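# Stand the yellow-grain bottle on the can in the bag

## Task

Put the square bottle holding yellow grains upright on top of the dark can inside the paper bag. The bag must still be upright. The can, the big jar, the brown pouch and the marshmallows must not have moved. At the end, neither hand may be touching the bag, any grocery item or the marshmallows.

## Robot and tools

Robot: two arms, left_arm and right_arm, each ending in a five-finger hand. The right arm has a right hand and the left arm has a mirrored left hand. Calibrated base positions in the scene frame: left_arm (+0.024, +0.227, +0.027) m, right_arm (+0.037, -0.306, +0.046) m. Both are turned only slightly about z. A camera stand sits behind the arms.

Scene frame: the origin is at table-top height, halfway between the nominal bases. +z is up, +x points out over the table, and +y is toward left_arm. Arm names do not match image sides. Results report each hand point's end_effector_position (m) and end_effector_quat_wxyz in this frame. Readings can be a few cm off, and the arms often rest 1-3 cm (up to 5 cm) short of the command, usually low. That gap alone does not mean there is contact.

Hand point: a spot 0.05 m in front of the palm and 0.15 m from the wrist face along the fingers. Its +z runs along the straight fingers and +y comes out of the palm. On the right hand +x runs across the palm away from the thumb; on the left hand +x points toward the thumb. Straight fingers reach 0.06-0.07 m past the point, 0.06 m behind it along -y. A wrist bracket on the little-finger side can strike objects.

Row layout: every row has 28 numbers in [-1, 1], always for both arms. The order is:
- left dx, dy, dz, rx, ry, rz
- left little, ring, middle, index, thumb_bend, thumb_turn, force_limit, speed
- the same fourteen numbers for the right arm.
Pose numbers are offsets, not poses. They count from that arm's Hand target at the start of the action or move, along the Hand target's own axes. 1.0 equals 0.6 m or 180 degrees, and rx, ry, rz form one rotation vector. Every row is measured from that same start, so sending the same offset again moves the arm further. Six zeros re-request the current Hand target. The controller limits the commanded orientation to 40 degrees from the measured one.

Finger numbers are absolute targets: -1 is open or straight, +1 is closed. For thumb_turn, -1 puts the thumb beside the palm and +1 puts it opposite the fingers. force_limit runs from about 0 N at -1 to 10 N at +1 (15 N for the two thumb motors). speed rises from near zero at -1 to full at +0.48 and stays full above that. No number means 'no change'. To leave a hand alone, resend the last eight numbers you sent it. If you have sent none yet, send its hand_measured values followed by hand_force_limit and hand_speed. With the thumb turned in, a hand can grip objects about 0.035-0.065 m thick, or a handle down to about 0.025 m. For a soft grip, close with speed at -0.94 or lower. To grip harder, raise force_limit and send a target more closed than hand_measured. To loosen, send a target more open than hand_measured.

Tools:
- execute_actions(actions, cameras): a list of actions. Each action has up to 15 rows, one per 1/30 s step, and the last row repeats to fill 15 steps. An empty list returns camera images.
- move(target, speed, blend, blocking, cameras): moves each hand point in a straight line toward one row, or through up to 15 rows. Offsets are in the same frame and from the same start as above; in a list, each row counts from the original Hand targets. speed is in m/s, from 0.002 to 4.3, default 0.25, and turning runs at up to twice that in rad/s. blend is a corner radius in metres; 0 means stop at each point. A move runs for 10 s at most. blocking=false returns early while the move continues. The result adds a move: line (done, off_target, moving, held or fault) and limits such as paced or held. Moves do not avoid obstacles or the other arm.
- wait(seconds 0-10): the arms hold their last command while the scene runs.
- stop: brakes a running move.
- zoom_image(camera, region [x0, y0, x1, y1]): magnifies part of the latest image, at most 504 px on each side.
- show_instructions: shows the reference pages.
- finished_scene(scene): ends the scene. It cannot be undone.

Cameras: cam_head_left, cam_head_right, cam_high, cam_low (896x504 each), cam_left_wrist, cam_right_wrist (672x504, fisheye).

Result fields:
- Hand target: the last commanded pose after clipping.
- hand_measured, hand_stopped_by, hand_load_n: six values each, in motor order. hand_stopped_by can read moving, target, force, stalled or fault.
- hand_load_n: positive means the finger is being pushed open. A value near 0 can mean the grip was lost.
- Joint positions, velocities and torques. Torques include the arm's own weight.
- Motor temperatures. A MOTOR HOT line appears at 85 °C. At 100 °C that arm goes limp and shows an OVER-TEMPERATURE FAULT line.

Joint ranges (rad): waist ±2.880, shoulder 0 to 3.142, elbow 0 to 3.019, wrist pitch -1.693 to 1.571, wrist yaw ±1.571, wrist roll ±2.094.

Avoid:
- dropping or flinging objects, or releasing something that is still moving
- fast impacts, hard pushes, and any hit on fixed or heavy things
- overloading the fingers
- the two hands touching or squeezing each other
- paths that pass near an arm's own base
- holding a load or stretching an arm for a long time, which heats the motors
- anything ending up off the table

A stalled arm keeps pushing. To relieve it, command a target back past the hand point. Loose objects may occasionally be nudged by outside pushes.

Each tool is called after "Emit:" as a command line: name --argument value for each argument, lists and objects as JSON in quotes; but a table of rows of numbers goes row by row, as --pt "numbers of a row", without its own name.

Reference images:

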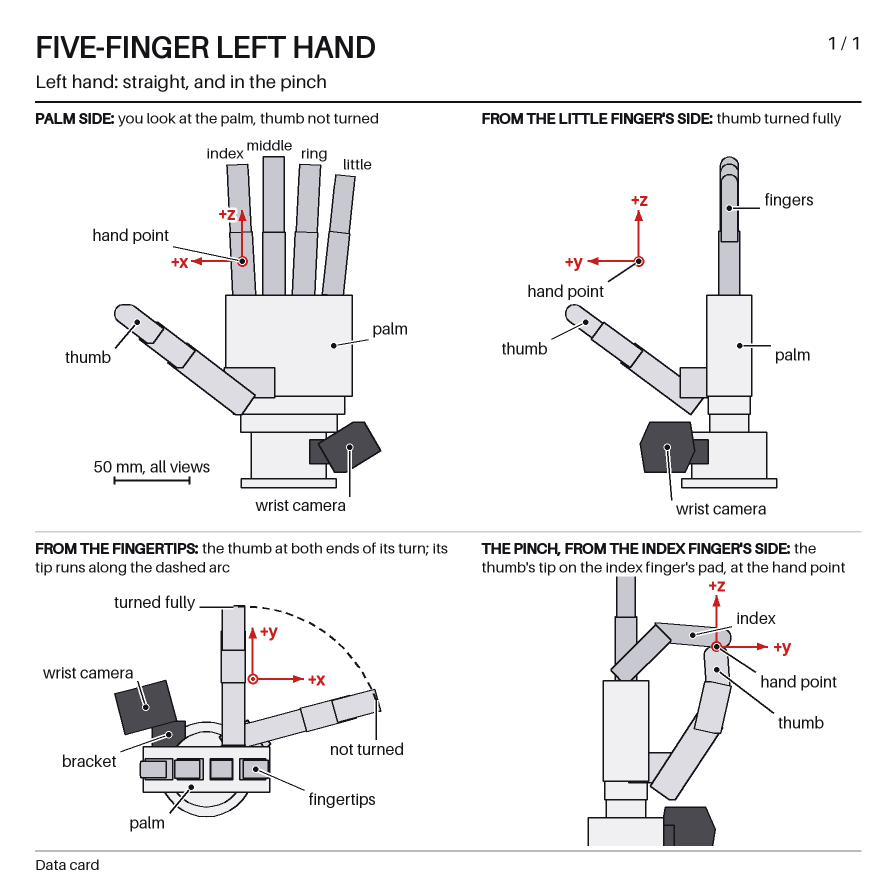

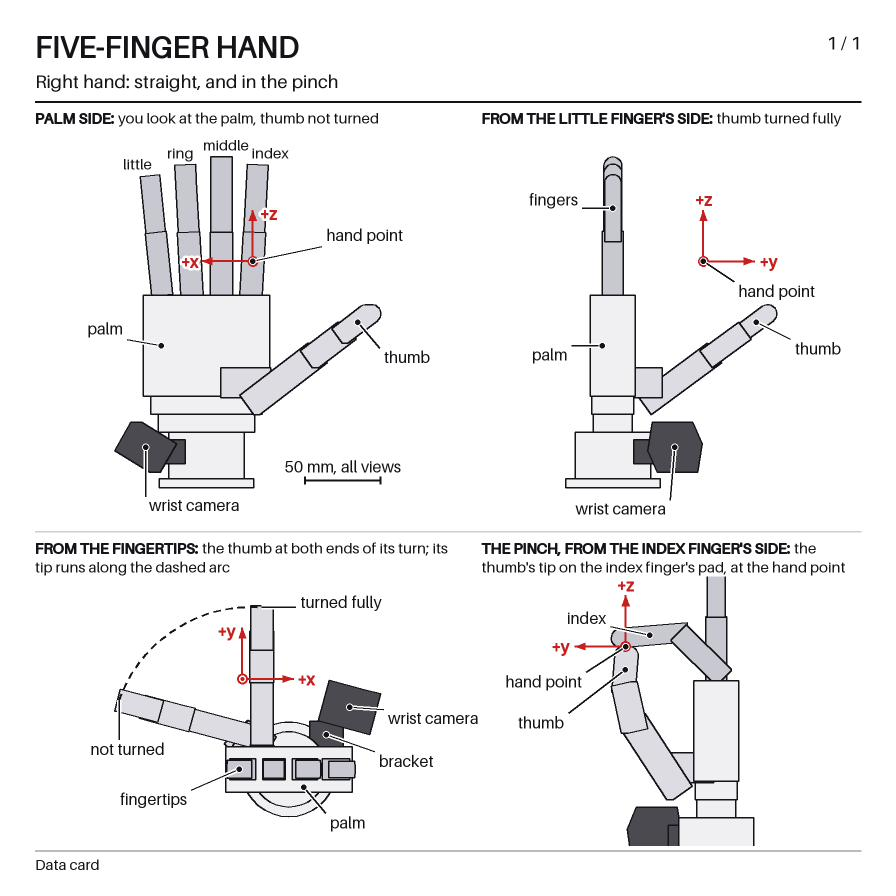

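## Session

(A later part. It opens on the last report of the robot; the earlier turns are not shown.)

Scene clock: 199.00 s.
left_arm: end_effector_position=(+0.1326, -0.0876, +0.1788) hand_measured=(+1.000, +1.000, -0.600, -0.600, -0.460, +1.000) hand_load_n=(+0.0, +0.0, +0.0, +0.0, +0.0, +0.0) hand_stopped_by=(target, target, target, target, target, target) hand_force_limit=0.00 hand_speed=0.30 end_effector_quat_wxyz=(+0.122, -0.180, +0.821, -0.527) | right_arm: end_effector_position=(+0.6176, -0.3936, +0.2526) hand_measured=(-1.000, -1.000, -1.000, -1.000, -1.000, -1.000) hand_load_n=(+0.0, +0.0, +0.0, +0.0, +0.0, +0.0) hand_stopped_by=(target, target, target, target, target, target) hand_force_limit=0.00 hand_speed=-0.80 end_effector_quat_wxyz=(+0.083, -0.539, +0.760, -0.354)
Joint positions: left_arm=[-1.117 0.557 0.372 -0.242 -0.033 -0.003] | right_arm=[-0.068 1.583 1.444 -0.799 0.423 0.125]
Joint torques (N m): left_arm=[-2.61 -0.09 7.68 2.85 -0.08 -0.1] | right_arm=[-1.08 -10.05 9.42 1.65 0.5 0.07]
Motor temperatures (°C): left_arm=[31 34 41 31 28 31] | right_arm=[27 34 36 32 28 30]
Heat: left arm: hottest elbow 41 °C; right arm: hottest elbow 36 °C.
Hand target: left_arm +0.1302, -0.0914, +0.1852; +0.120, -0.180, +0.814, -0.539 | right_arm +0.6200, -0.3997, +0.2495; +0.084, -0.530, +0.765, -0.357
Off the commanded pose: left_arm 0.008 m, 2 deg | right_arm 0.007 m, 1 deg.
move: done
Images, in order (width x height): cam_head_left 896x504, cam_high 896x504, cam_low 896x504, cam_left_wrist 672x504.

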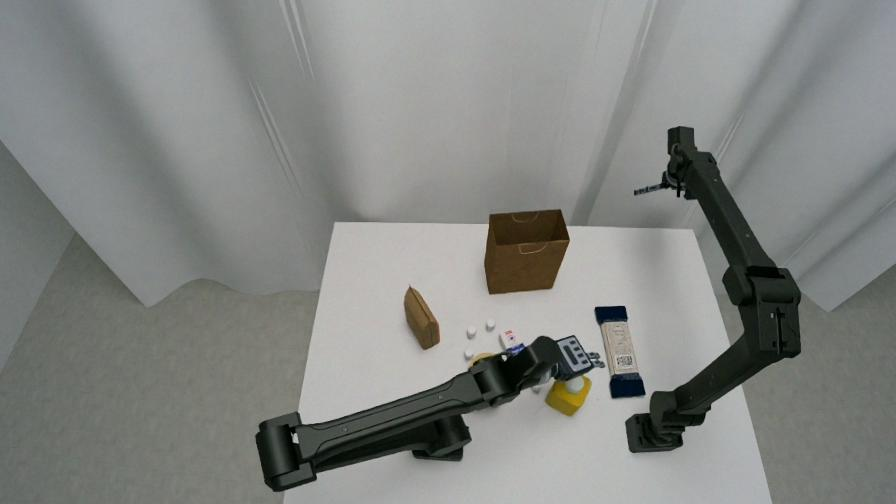

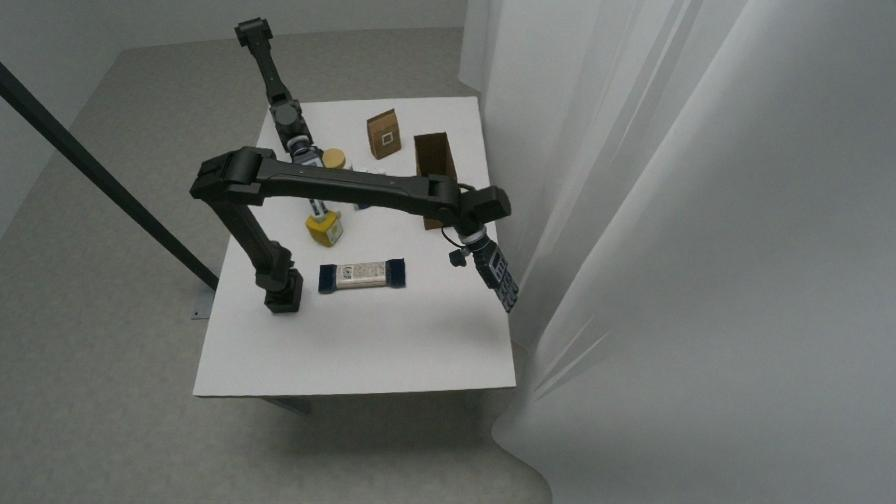

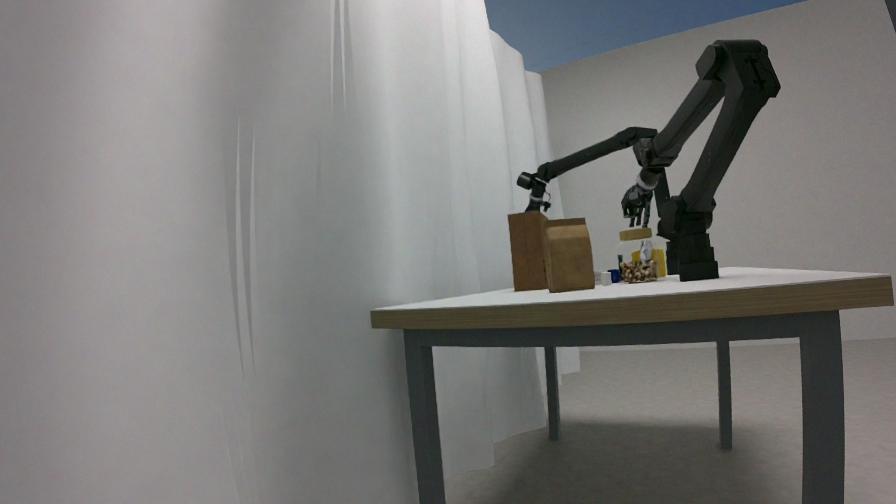

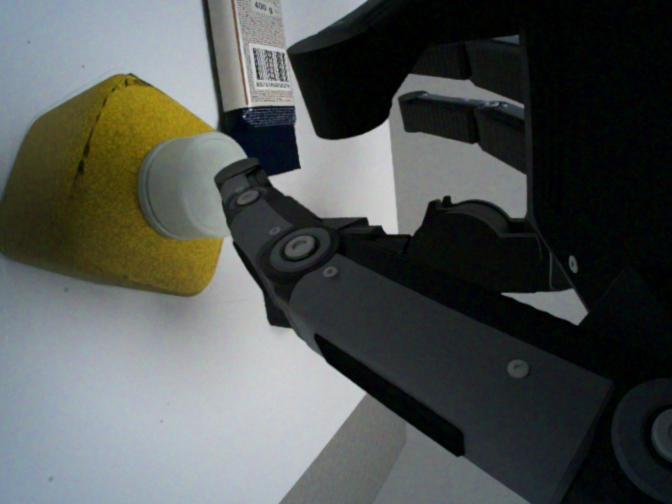

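Emit:
move --target '[0.0302,0.0362,0,0,0,0,1,1,-0.6,-0.6,-0.46,1,0,0.3,0,0,0,0,0,0,-1,-1,-1,-1,-1,-1,0,-0.8]' --speed 0.1 --cameras '["cam_head_left", "cam_head_right", "cam_high", "cam_low", "cam_left_wrist"]'

Emit:
zoom_image --camera "cam_head_left" --region '[515, 340, 625, 430]'

Emit:
zoom_image --camera "cam_low" --region '[590, 200, 690, 300]'

Emit:
zoom_image --camera "cam_high" --region '[290, 180, 370, 270]'

Emit:
zoom_image --camera "cam_head_right" --region '[515, 340, 625, 430]'

Scene clock: 212.13 s.
left_arm: end_effector_position=(+0.1125, -0.0873, +0.1580) hand_measured=(+1.000, +1.000, -0.600, -0.600, -0.460, +1.000) hand_load_n=(+0.0, +0.0, +0.0, -0.5, +0.0, +0.0) hand_stopped_by=(target, target, target, target, target, target) hand_force_limit=0.00 hand_speed=0.30 end_effector_quat_wxyz=(+0.123, -0.179, +0.822, -0.526) | right_arm: end_effector_position=(+0.6176, -0.3936, +0.2526) hand_measured=(-1.000, -1.000, -1.000, -1.000, -1.000, -1.000) hand_load_n=(+0.0, +0.0, +0.0, +0.0, +0.0, +0.0) hand_stopped_by=(target, target, target, target, target, target) hand_force_limit=0.00 hand_speed=-0.80 end_effector_quat_wxyz=(+0.083, -0.539, +0.760, -0.354)
Joint positions: left_arm=[-1.225 0.545 0.315 -0.204 -0.131 -0.045] | right_arm=[-0.068 1.583 1.444 -0.799 0.423 0.125]
Joint torques (N m): left_arm=[-2.02 0.32 7.71 2.73 -0.08 -0.13] | right_arm=[-0.44 -10.58 9.39 1.73 0.39 0.04]
Heat: left arm: hottest elbow 41 °C; right arm: hottest elbow 36 °C.
Hand target: left_arm +0.1102, -0.0914, +0.1652; +0.120, -0.180, +0.814, -0.539 | right_arm +0.6200, -0.3997, +0.2495; +0.084, -0.530, +0.765, -0.357
Off the commanded pose: left_arm 0.009 m, 2 deg | right_arm 0.007 m, 1 deg.
move: done
Images, in order (width x height): cam_head_left 896x504, cam_head_right 896x504, cam_high 896x504, cam_low 896x504, cam_left_wrist 672x504.

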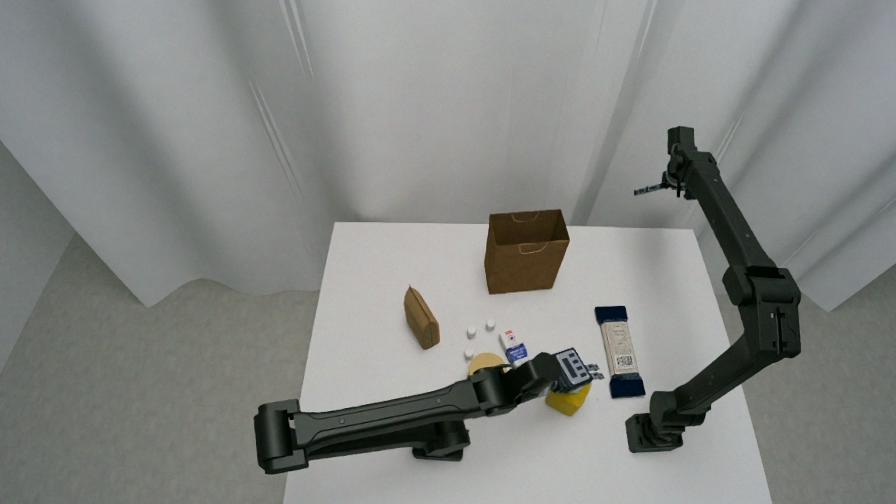

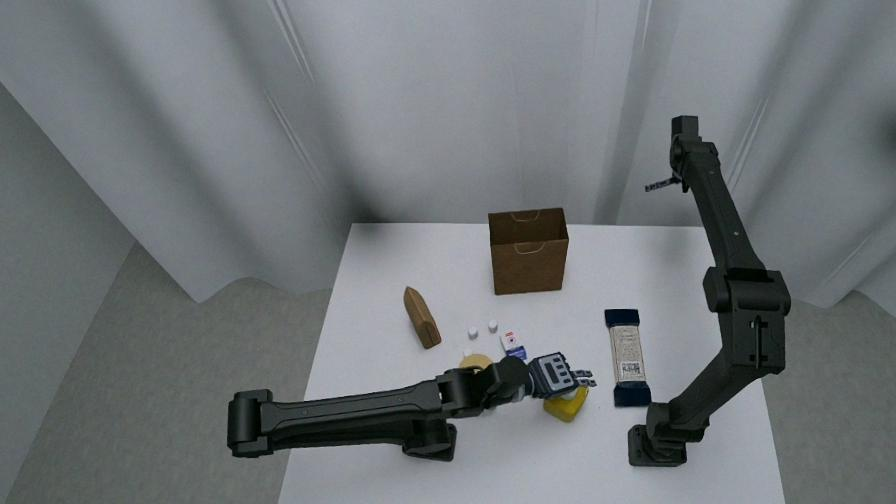

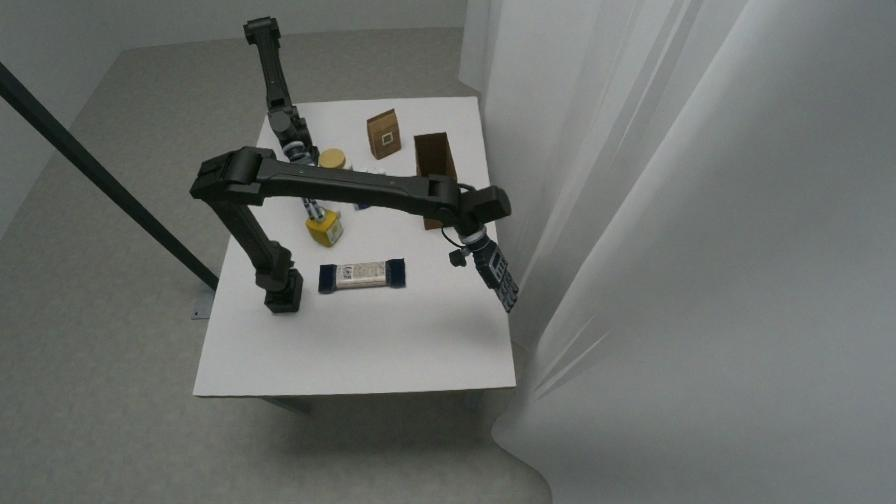

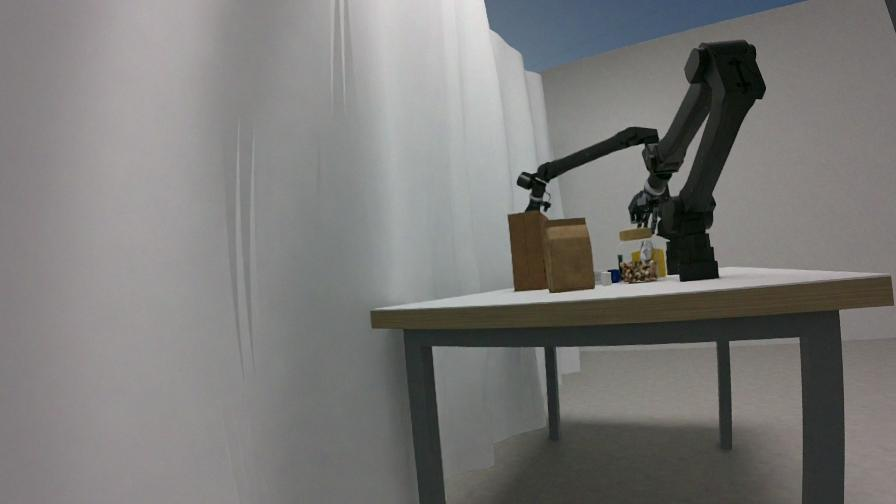

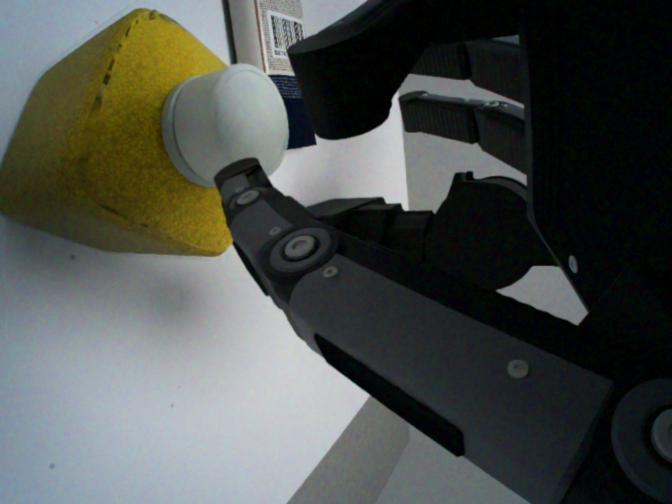

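Scaled by 4.582 from the camera's 896x504 image, which has a finer 1280x720 frame.

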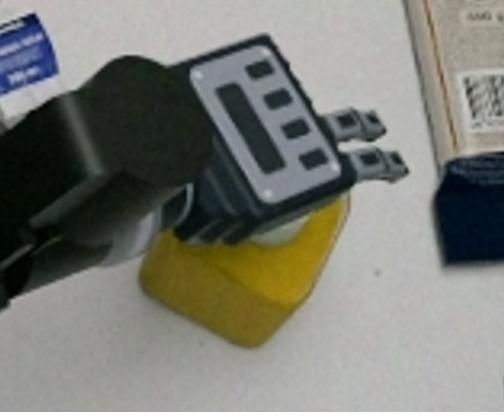

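Scaled by 5.040 from the camera's 896x504 image, which has a finer 1280x720 frame.

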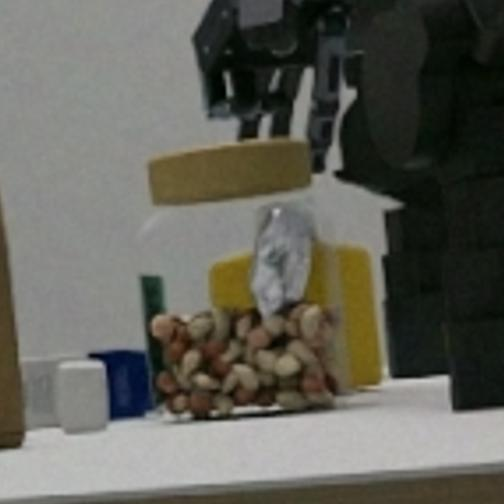

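Scaled by 5.600 from the camera's 896x504 image, which has a finer 1280x720 frame.

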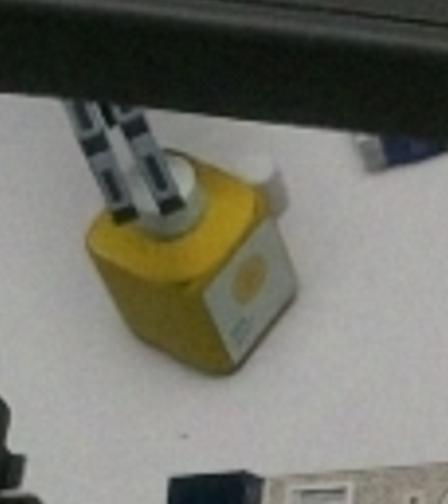

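Scaled by 4.582 from the camera's 896x504 image, which has a finer 1280x720 frame.

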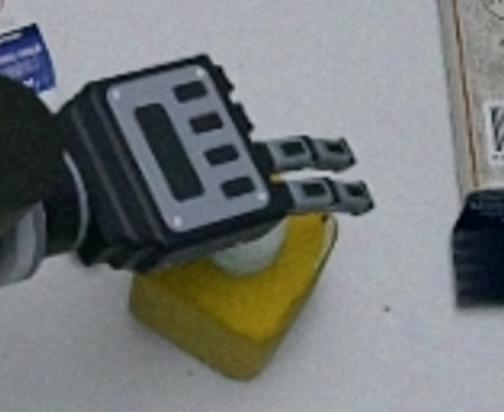

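Emit:
move --target '[-0.0037,0.0538,0.0228,0,0,0,1,1,-0.6,-0.6,-0.46,1,0,0.3,0,0,0,0,0,0,-1,-1,-1,-1,-1,-1,0,-0.8]' --speed 0.08 --cameras '["cam_head_left", "cam_head_right", "cam_high", "cam_low", "cam_left_wrist"]'

Emit:
zoom_image --camera "cam_head_left" --region '[515, 340, 625, 430]'

Emit:
zoom_image --camera "cam_low" --region '[590, 200, 690, 300]'

Emit:
zoom_image --camera "cam_high" --region '[290, 180, 370, 270]'

Scene clock: 232.50 s.
left_arm: end_effector_position=(+0.1118, -0.0875, +0.1294) hand_measured=(+1.000, +1.000, -0.600, -0.600, -0.460, +1.000) hand_load_n=(+0.0, +0.0, +0.0, +0.0, +0.0, +0.0) hand_stopped_by=(target, target, target, target, target, target) hand_force_limit=0.00 hand_speed=0.30 end_effector_quat_wxyz=(+0.122, -0.178, +0.816, -0.536) | right_arm: end_effector_position=(+0.6176, -0.3936, +0.2526) hand_measured=(-1.000, -1.000, -1.000, -1.000, -1.000, -1.000) hand_load_n=(+0.0, +0.0, +0.0, +0.0, +0.0, +0.0) hand_stopped_by=(target, target, target, target, target, target) hand_force_limit=0.00 hand_speed=-0.80 end_effector_quat_wxyz=(+0.083, -0.539, +0.760, -0.354)
Joint positions: left_arm=[-1.225 0.581 0.232 -0.062 -0.128 -0.046] | right_arm=[-0.068 1.583 1.444 -0.799 0.423 0.125]
Joint torques (N m): left_arm=[-1.67 2.08 7.31 2.71 0.19 -0.02] | right_arm=[-0.44 -10.23 9.47 1.85 0.4 0.05]
Heat: left arm: hottest elbow 40 °C; right arm: hottest elbow 36 °C.
Hand target: left_arm +0.1122, -0.0904, +0.1302; +0.120, -0.180, +0.814, -0.539 | right_arm +0.6200, -0.3997, +0.2495; +0.084, -0.530, +0.765, -0.357
Off the commanded pose: left_arm 0.003 m, 1 deg | right_arm 0.007 m, 1 deg.
move: done
Images, in order (width x height): cam_head_left 896x504, cam_head_right 896x504, cam_high 896x504, cam_low 896x504, cam_left_wrist 672x504.

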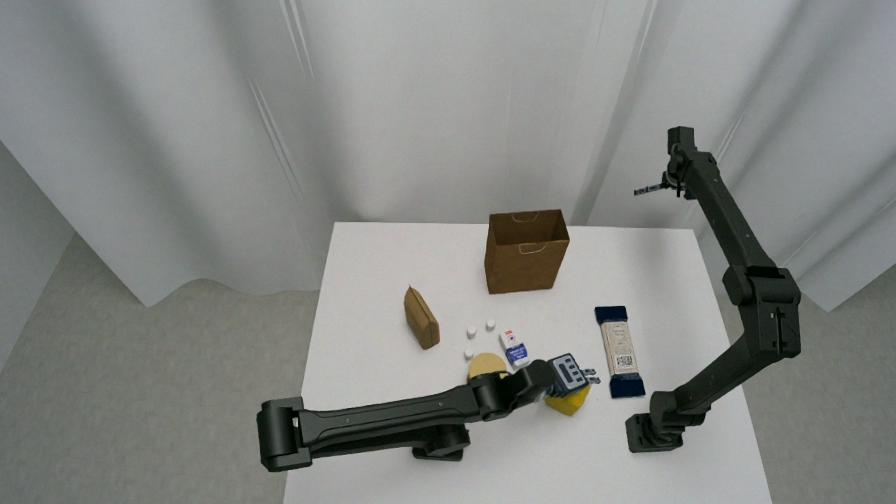

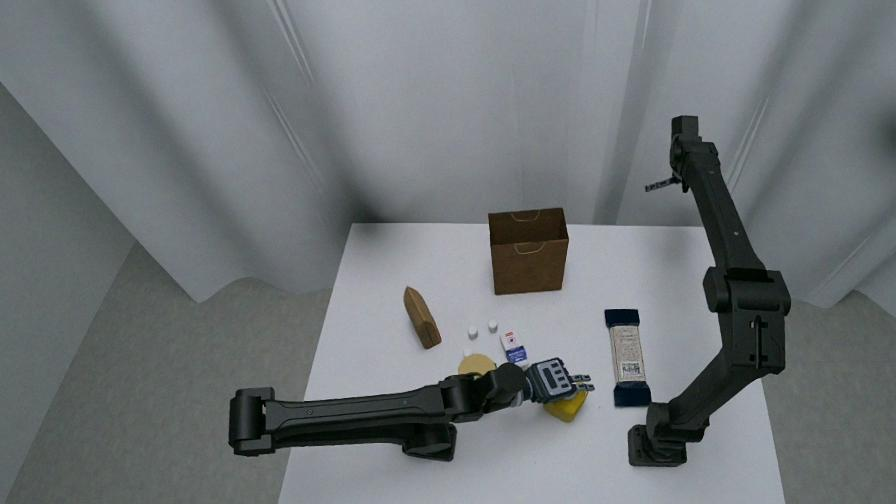

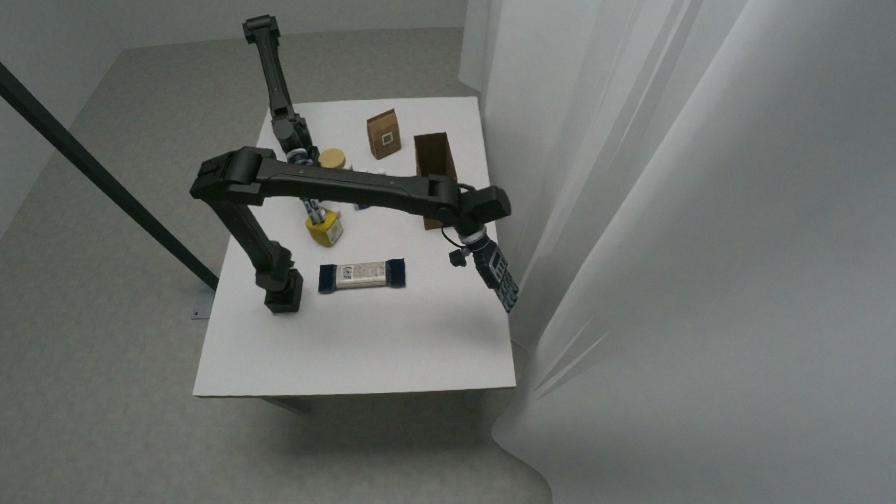

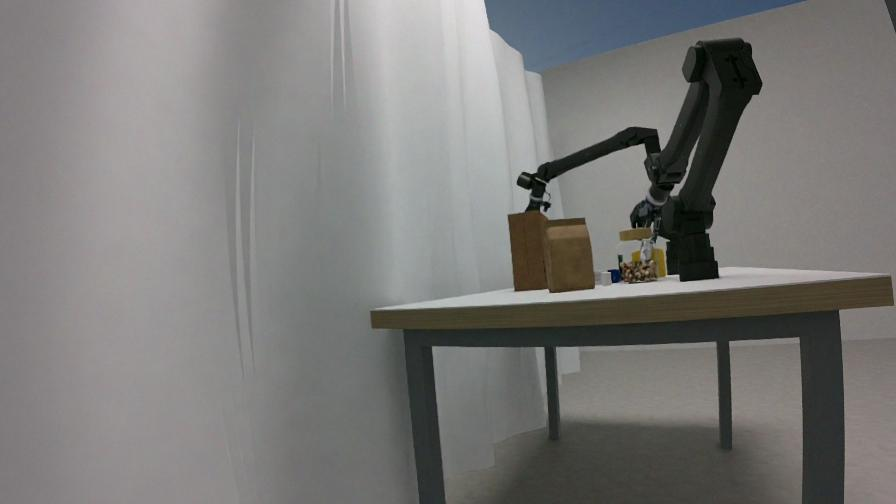

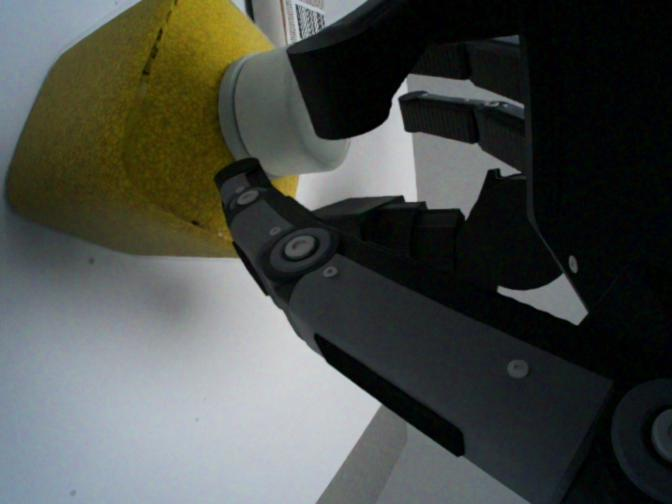

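Scaled by 4.582 from the camera's 896x504 image, which has a finer 1280x720 frame.

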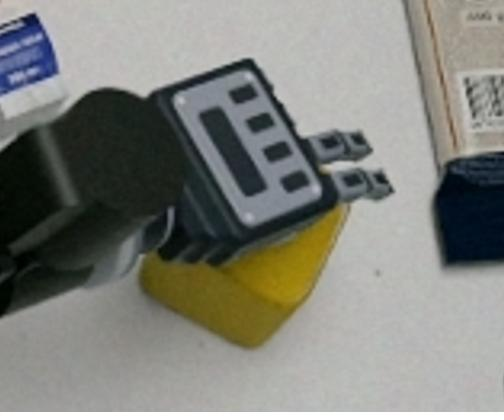

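Scaled by 5.040 from the camera's 896x504 image, which has a finer 1280x720 frame.

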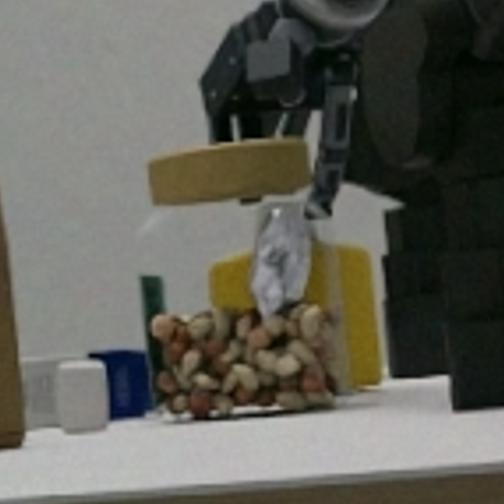

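Scaled by 5.600 from the camera's 896x504 image, which has a finer 1280x720 frame.

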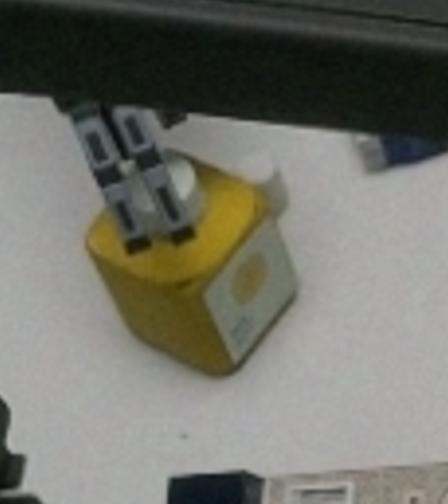

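Emit:
move --target '[0,0.0115,0.005,0,0,0,1,1,-0.6,-0.6,-0.46,1,0,0.3,0,0,0,0,0,0,-1,-1,-1,-1,-1,-1,0,-0.8]' --speed 0.03 --cameras '["cam_low","cam_left_wrist","cam_head_left"]'

Scene clock: 247.53 s.
left_arm: end_effector_position=(+0.1119, -0.0879, +0.1223) hand_measured=(+1.000, +1.000, -0.600, -0.600, -0.460, +1.000) hand_load_n=(+0.0, +0.0, +0.0, +0.0, +0.0, +0.0) hand_stopped_by=(target, target, target, target, target, target) hand_force_limit=0.00 hand_speed=0.30 end_effector_quat_wxyz=(+0.122, -0.178, +0.816, -0.536) | right_arm: end_effector_position=(+0.6176, -0.3936, +0.2526) hand_measured=(-1.000, -1.000, -1.000, -1.000, -1.000, -1.000) hand_load_n=(+0.0, +0.0, +0.0, +0.0, -0.5, +0.0) hand_stopped_by=(target, target, target, target, target, target) hand_force_limit=0.00 hand_speed=-0.80 end_effector_quat_wxyz=(+0.083, -0.539, +0.760, -0.354)
Joint positions: left_arm=[-1.225 0.6 0.216 -0.027 -0.128 -0.046] | right_arm=[-0.068 1.583 1.444 -0.799 0.423 0.125]
Joint torques (N m): left_arm=[-1.73 1.79 7.39 2.89 0.19 0] | right_arm=[-1.03 -9.58 9.48 1.94 0.49 0.08]
Heat: left arm: hottest elbow 39 °C; right arm: hottest elbow 36 °C.
Hand target: left_arm +0.1122, -0.0904, +0.1226; +0.120, -0.180, +0.814, -0.539 | right_arm +0.6200, -0.3997, +0.2495; +0.084, -0.530, +0.765, -0.357
Off the commanded pose: left_arm 0.003 m, 1 deg | right_arm 0.007 m, 1 deg.
move: done
Images, in order (width x height): cam_head_left 896x504, cam_low 896x504, cam_left_wrist 672x504.

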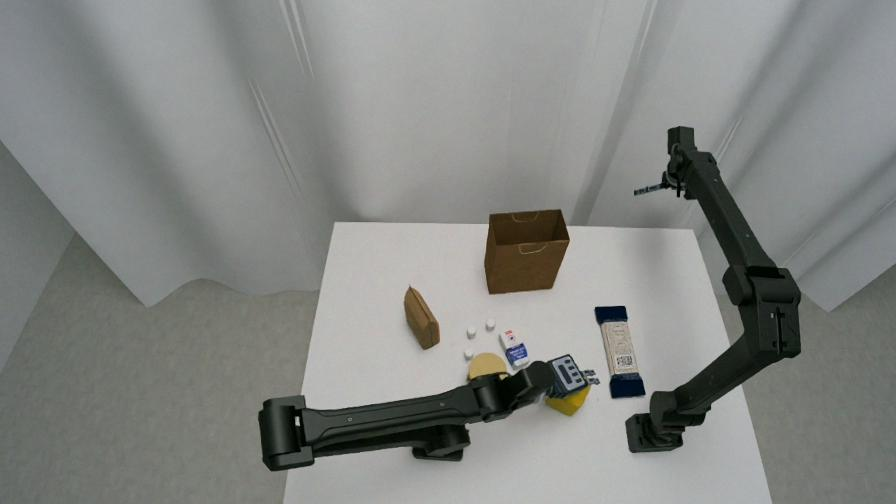

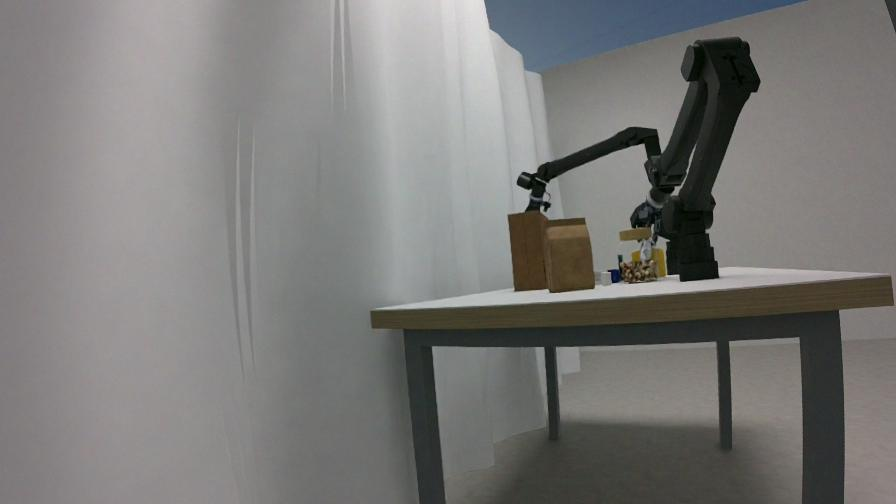

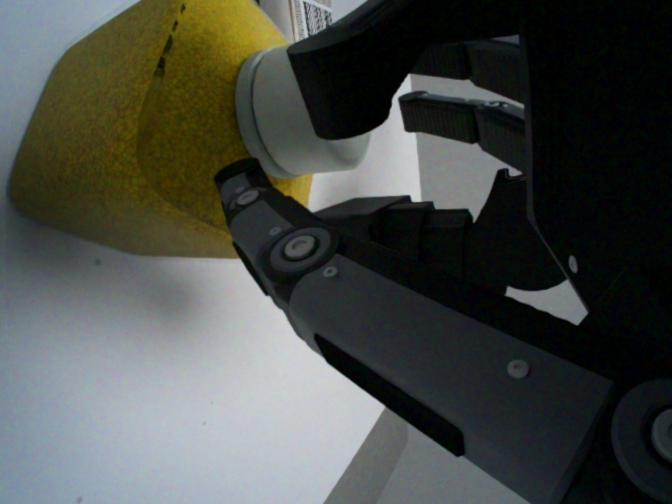

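Emit:
zoom_image --camera "cam_low" --region '[590, 200, 690, 300]'

Emit:
zoom_image --camera "cam_left_wrist" --region '[180, 0, 480, 250]'

Scaled by 5.040 from the camera's 896x504 image, which has a finer 1280x720 frame.

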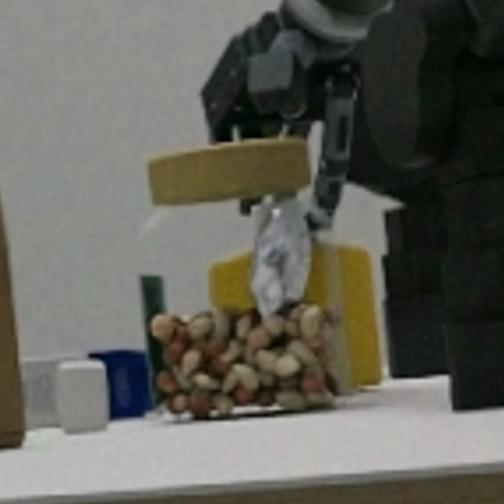

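Scaled by 1.680 from the camera's 672x504 image, which has a finer 960x720 frame.

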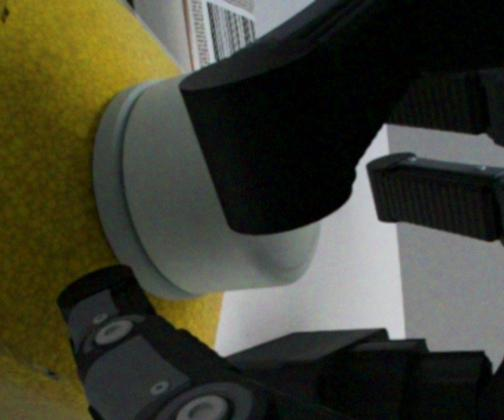

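Emit:
execute_actions --actions '[[[0,0,0,0,0,0,1,1,-0.15,-0.15,-0.36,1,-0.7,-0.9,0,0,0,0,0,0,-1,-1,-1,-1,-1,-1,0,-0.8]]]' --cameras '["cam_left_wrist","cam_low"]'

Emit:
zoom_image --camera "cam_low" --region '[590, 200, 690, 300]'

Scene clock: 276.53 s.
left_arm: end_effector_position=(+0.1118, -0.0885, +0.1230) hand_measured=(+1.000, +1.000, -0.314, -0.200, -0.360, +1.000) hand_load_n=(+0.0, +0.0, +0.0, +0.0, +0.5, +0.0) hand_stopped_by=(target, target, force, force, target, target) hand_force_limit=-0.70 hand_speed=-0.90 end_effector_quat_wxyz=(+0.122, -0.178, +0.815, -0.537) | right_arm: end_effector_position=(+0.6176, -0.3936, +0.2526) hand_measured=(-1.000, -1.000, -1.000, -1.000, -1.000, -1.000) hand_load_n=(+0.0, +0.0, +0.0, +0.0, +0.0, +0.0) hand_stopped_by=(target, target, target, target, target, target) hand_force_limit=0.00 hand_speed=-0.80 end_effector_quat_wxyz=(+0.083, -0.539, +0.760, -0.354)
Joint positions: left_arm=[-1.225 0.601 0.216 -0.023 -0.126 -0.046] | right_arm=[-0.068 1.583 1.444 -0.799 0.423 0.125]
Joint torques (N m): left_arm=[-1.26 2.14 7.12 2.73 0.13 -0.02] | right_arm=[-1.08 -9.35 9.4 1.78 0.43 0.05]
Heat: left arm: hottest elbow 38 °C; right arm: hottest elbow 36 °C.
Hand target: left_arm +0.1122, -0.0904, +0.1226; +0.120, -0.180, +0.814, -0.539 | right_arm +0.6200, -0.3997, +0.2495; +0.084, -0.530, +0.765, -0.357
Off the commanded pose: left_arm 0.002 m, 0 deg | right_arm 0.007 m, 1 deg.
Step readings (end_effector_position of left_arm | right_arm):
0: (+0.1119, -0.0879, +0.1223) | (+0.6176, -0.3936, +0.2526)
1: (+0.1119, -0.0879, +0.1223) | (+0.6176, -0.3936, +0.2526)
2: (+0.1119, -0.0879, +0.1223) | (+0.6176, -0.3936, +0.2526)
4: (+0.1119, -0.0879, +0.1223) | (+0.6176, -0.3936, +0.2526)
8: (+0.1119, -0.0879, +0.1223) | (+0.6176, -0.3936, +0.2526)
15: (+0.1119, -0.0879, +0.1223) | (+0.6176, -0.3936, +0.2526)
Images, in order (width x height): cam_low 896x504, cam_left_wrist 672x504.

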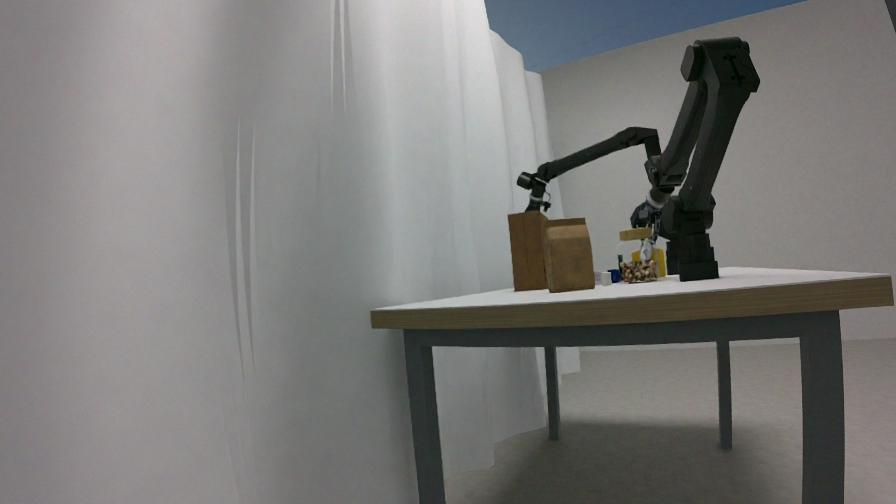

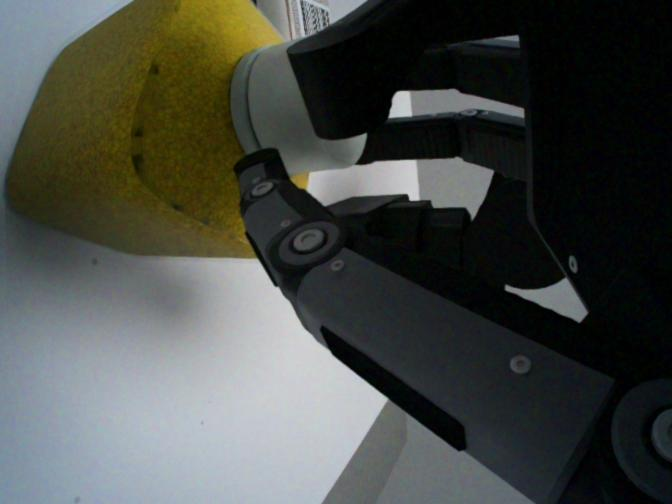

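Scaled by 5.040 from the camera's 896x504 image, which has a finer 1280x720 frame.

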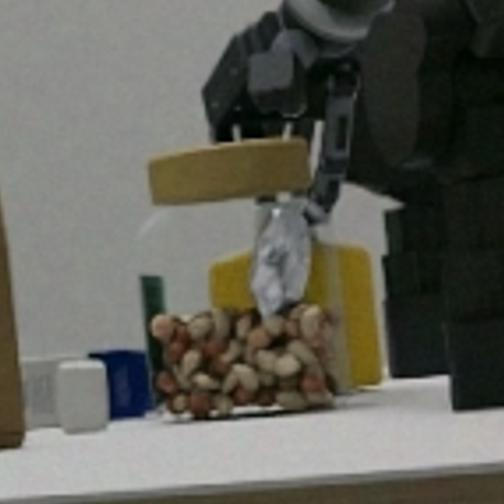

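Emit:
move --target '[0,-0.0153,-0.0065,0,0,0,1,1,-0.15,-0.15,-0.36,1,-0.7,-0.9,0,0,0,0,0,0,-1,-1,-1,-1,-1,-1,0,-0.8]' --speed 0.03

Scene clock: 286.00 s.
left_arm: end_effector_position=(+0.1113, -0.0869, +0.1220) hand_measured=(+1.000, +1.000, -0.314, -0.200, -0.360, +1.000) hand_load_n=(+0.0, +0.0, +1.5, +0.5, +0.0, +0.0) hand_stopped_by=(target, target, force, force, target, target) hand_force_limit=-0.70 hand_speed=-0.90 end_effector_quat_wxyz=(+0.122, -0.178, +0.817, -0.535) | right_arm: end_effector_position=(+0.6176, -0.3936, +0.2526) hand_measured=(-1.000, -1.000, -1.000, -1.000, -1.000, -1.000) hand_load_n=(+0.0, +0.0, +0.0, +0.0, +0.0, +0.0) hand_stopped_by=(target, target, target, target, target, target) hand_force_limit=0.00 hand_speed=-0.80 end_effector_quat_wxyz=(+0.083, -0.539, +0.760, -0.354)
Joint positions: left_arm=[-1.225 0.595 0.216 -0.035 -0.126 -0.046] | right_arm=[-0.068 1.583 1.444 -0.799 0.423 0.125]
Joint torques (N m): left_arm=[-1.96 0.91 8.84 1.07 0.11 -0.08] | right_arm=[-0.91 -9.64 9.42 1.84 0.41 0.03]
Heat: left arm: hottest elbow 38 °C; right arm: hottest elbow 36 °C.
Hand target: left_arm +0.1122, -0.0904, +0.1326; +0.120, -0.180, +0.814, -0.539 | right_arm +0.6200, -0.3997, +0.2495; +0.084, -0.530, +0.765, -0.357
Off the commanded pose: left_arm 0.011 m, 1 deg | right_arm 0.007 m, 1 deg.
move: off_target (left_arm)

Emit:
move --target '[0.0006,-0.0174,-0.0017,0,0,0,1,1,-0.15,-0.15,-0.36,1,-0.7,-0.9,0,0,0,0,0,0,-1,-1,-1,-1,-1,-1,0,-0.8]' --speed 0.03

Scene clock: 290.10 s.
left_arm: end_effector_position=(+0.1103, -0.0837, +0.1192) hand_measured=(+1.000, +1.000, -0.314, -0.200, -0.360, +1.000) hand_load_n=(+0.0, +0.0, +2.0, +0.0, +0.0, +0.0) hand_stopped_by=(target, target, force, force, target, target) hand_force_limit=-0.70 hand_speed=-0.90 end_effector_quat_wxyz=(+0.121, -0.178, +0.823, -0.525) | right_arm: end_effector_position=(+0.6176, -0.3936, +0.2526) hand_measured=(-1.000, -1.000, -1.000, -1.000, -1.000, -1.000) hand_load_n=(+0.0, +0.0, +0.0, +0.0, +0.0, -0.5) hand_stopped_by=(target, target, target, target, target, target) hand_force_limit=0.00 hand_speed=-0.80 end_effector_quat_wxyz=(+0.083, -0.539, +0.760, -0.354)
Joint positions: left_arm=[-1.225 0.592 0.222 -0.066 -0.126 -0.046] | right_arm=[-0.068 1.583 1.444 -0.799 0.423 0.125]
Joint torques (N m): left_arm=[-1.67 -0.26 10.4 1.29 0.15 0] | right_arm=[-0.67 -10.29 9.24 1.8 0.44 0.09]
Heat: left arm: hottest elbow 38 °C; right arm: hottest elbow 36 °C.
Hand target: left_arm +0.1132, -0.0934, +0.1426; +0.120, -0.180, +0.814, -0.539 | right_arm +0.6200, -0.3997, +0.2495; +0.084, -0.530, +0.765, -0.357
Off the commanded pose: left_arm 0.026 m, 2 deg | right_arm 0.007 m, 1 deg.
move: off_target (left_arm)

Emit:
execute_actions --actions '[[[0,0,0,0,0,0,1,1,0.1,0.1,-0.1,1,-0.2,-0.9,0,0,0,0,0,0,-1,-1,-1,-1,-1,-1,0,-0.8]]]' --cameras '["cam_left_wrist"]'

Scene clock: 296.70 s.
left_arm: end_effector_position=(+0.1103, -0.0837, +0.1196) hand_measured=(+1.000, +1.000, -0.232, -0.110, -0.312, +1.000) hand_load_n=(+0.0, +0.0, +3.5, +4.0, +5.5, +0.0) hand_stopped_by=(target, target, force, force, force, target) hand_force_limit=-0.20 hand_speed=-0.90 end_effector_quat_wxyz=(+0.121, -0.178, +0.823, -0.525) | right_arm: end_effector_position=(+0.6176, -0.3936, +0.2526) hand_measured=(-1.000, -1.000, -1.000, -1.000, -1.000, -1.000) hand_load_n=(+0.0, +0.0, +0.0, +0.0, +0.0, +0.0) hand_stopped_by=(target, target, target, target, target, target) hand_force_limit=0.00 hand_speed=-0.80 end_effector_quat_wxyz=(+0.083, -0.539, +0.760, -0.354)
Joint positions: left_arm=[-1.225 0.591 0.222 -0.067 -0.126 -0.046] | right_arm=[-0.068 1.583 1.444 -0.799 0.423 0.125]
Joint torques (N m): left_arm=[-1.49 0.97 10.19 1.42 0.14 0.01] | right_arm=[-0.67 -9.99 9.31 1.76 0.45 0]
Heat: left arm: hottest elbow 39 °C; right arm: hottest elbow 37 °C.
Hand target: left_arm +0.1132, -0.0935, +0.1426; +0.120, -0.180, +0.814, -0.539 | right_arm +0.6200, -0.3997, +0.2495; +0.084, -0.530, +0.765, -0.357
Off the commanded pose: left_arm 0.025 m, 2 deg | right_arm 0.007 m, 1 deg.
Step readings (end_effector_position of left_arm | right_arm):
0: (+0.1103, -0.0837, +0.1192) | (+0.6176, -0.3936, +0.2526)
1: (+0.1103, -0.0837, +0.1192) | (+0.6176, -0.3936, +0.2526)
2: (+0.1103, -0.0837, +0.1192) | (+0.6176, -0.3936, +0.2526)
4: (+0.1103, -0.0837, +0.1193) | (+0.6176, -0.3936, +0.2526)
8: (+0.1103, -0.0837, +0.1194) | (+0.6176, -0.3936, +0.2526)
15: (+0.1103, -0.0837, +0.1196) | (+0.6176, -0.3936, +0.2526)
Images, in order (width x height): cam_left_wrist 672x504.

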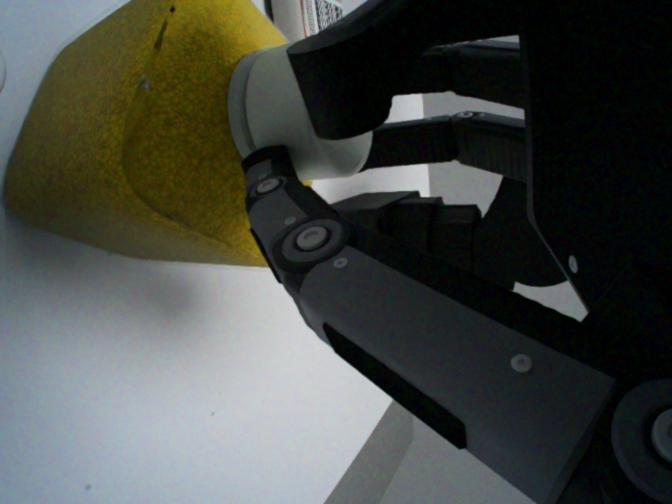

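Emit:
execute_actions --actions '[[[0,0,0,0,0,0,1,1,0.2,0.2,0.0,1,0.6,-0.9,0,0,0,0,0,0,-1,-1,-1,-1,-1,-1,0,-0.8]]]' --cameras '[]'

Scene clock: 298.67 s.
left_arm: end_effector_position=(+0.1102, -0.0837, +0.1196) hand_measured=(+1.000, +1.000, -0.216, -0.084, -0.304, +1.000) hand_load_n=(+0.5, +0.0, +6.5, +9.5, +12.5, -1.0) hand_stopped_by=(target, target, force, force, force, target) hand_force_limit=0.60 hand_speed=-0.90 end_effector_quat_wxyz=(+0.121, -0.178, +0.823, -0.525) | right_arm: end_effector_position=(+0.6176, -0.3936, +0.2526) hand_measured=(-1.000, -1.000, -1.000, -1.000, -1.000, -1.000) hand_load_n=(+0.0, +0.0, +0.0, +0.0, +0.0, +0.0) hand_stopped_by=(target, target, target, target, target, target) hand_force_limit=0.00 hand_speed=-0.80 end_effector_quat_wxyz=(+0.083, -0.539, +0.760, -0.354)
Joint positions: left_arm=[-1.225 0.591 0.222 -0.067 -0.126 -0.046] | right_arm=[-0.068 1.583 1.444 -0.799 0.423 0.125]
Joint torques (N m): left_arm=[-1.85 1.32 10.36 1.4 0.15 -0.06] | right_arm=[-0.67 -9.58 9.58 1.62 0.5 0]
Heat: left arm: hottest elbow 39 °C; right arm: hottest elbow 37 °C.
Hand target: left_arm +0.1132, -0.0935, +0.1426; +0.120, -0.180, +0.814, -0.539 | right_arm +0.6200, -0.3997, +0.2495; +0.084, -0.530, +0.765, -0.357
Off the commanded pose: left_arm 0.025 m, 2 deg | right_arm 0.007 m, 1 deg.
Step readings (end_effector_position of left_arm | right_arm):
0: (+0.1103, -0.0837, +0.1196) | (+0.6176, -0.3936, +0.2526)
1: (+0.1103, -0.0837, +0.1196) | (+0.6176, -0.3936, +0.2526)
2: (+0.1103, -0.0837, +0.1196) | (+0.6176, -0.3936, +0.2526)
4: (+0.1103, -0.0837, +0.1196) | (+0.6176, -0.3936, +0.2526)
8: (+0.1102, -0.0837, +0.1196) | (+0.6176, -0.3936, +0.2526)
15: (+0.1102, -0.0837, +0.1196) | (+0.6176, -0.3936, +0.2526)
No camera images: "cameras" was empty.


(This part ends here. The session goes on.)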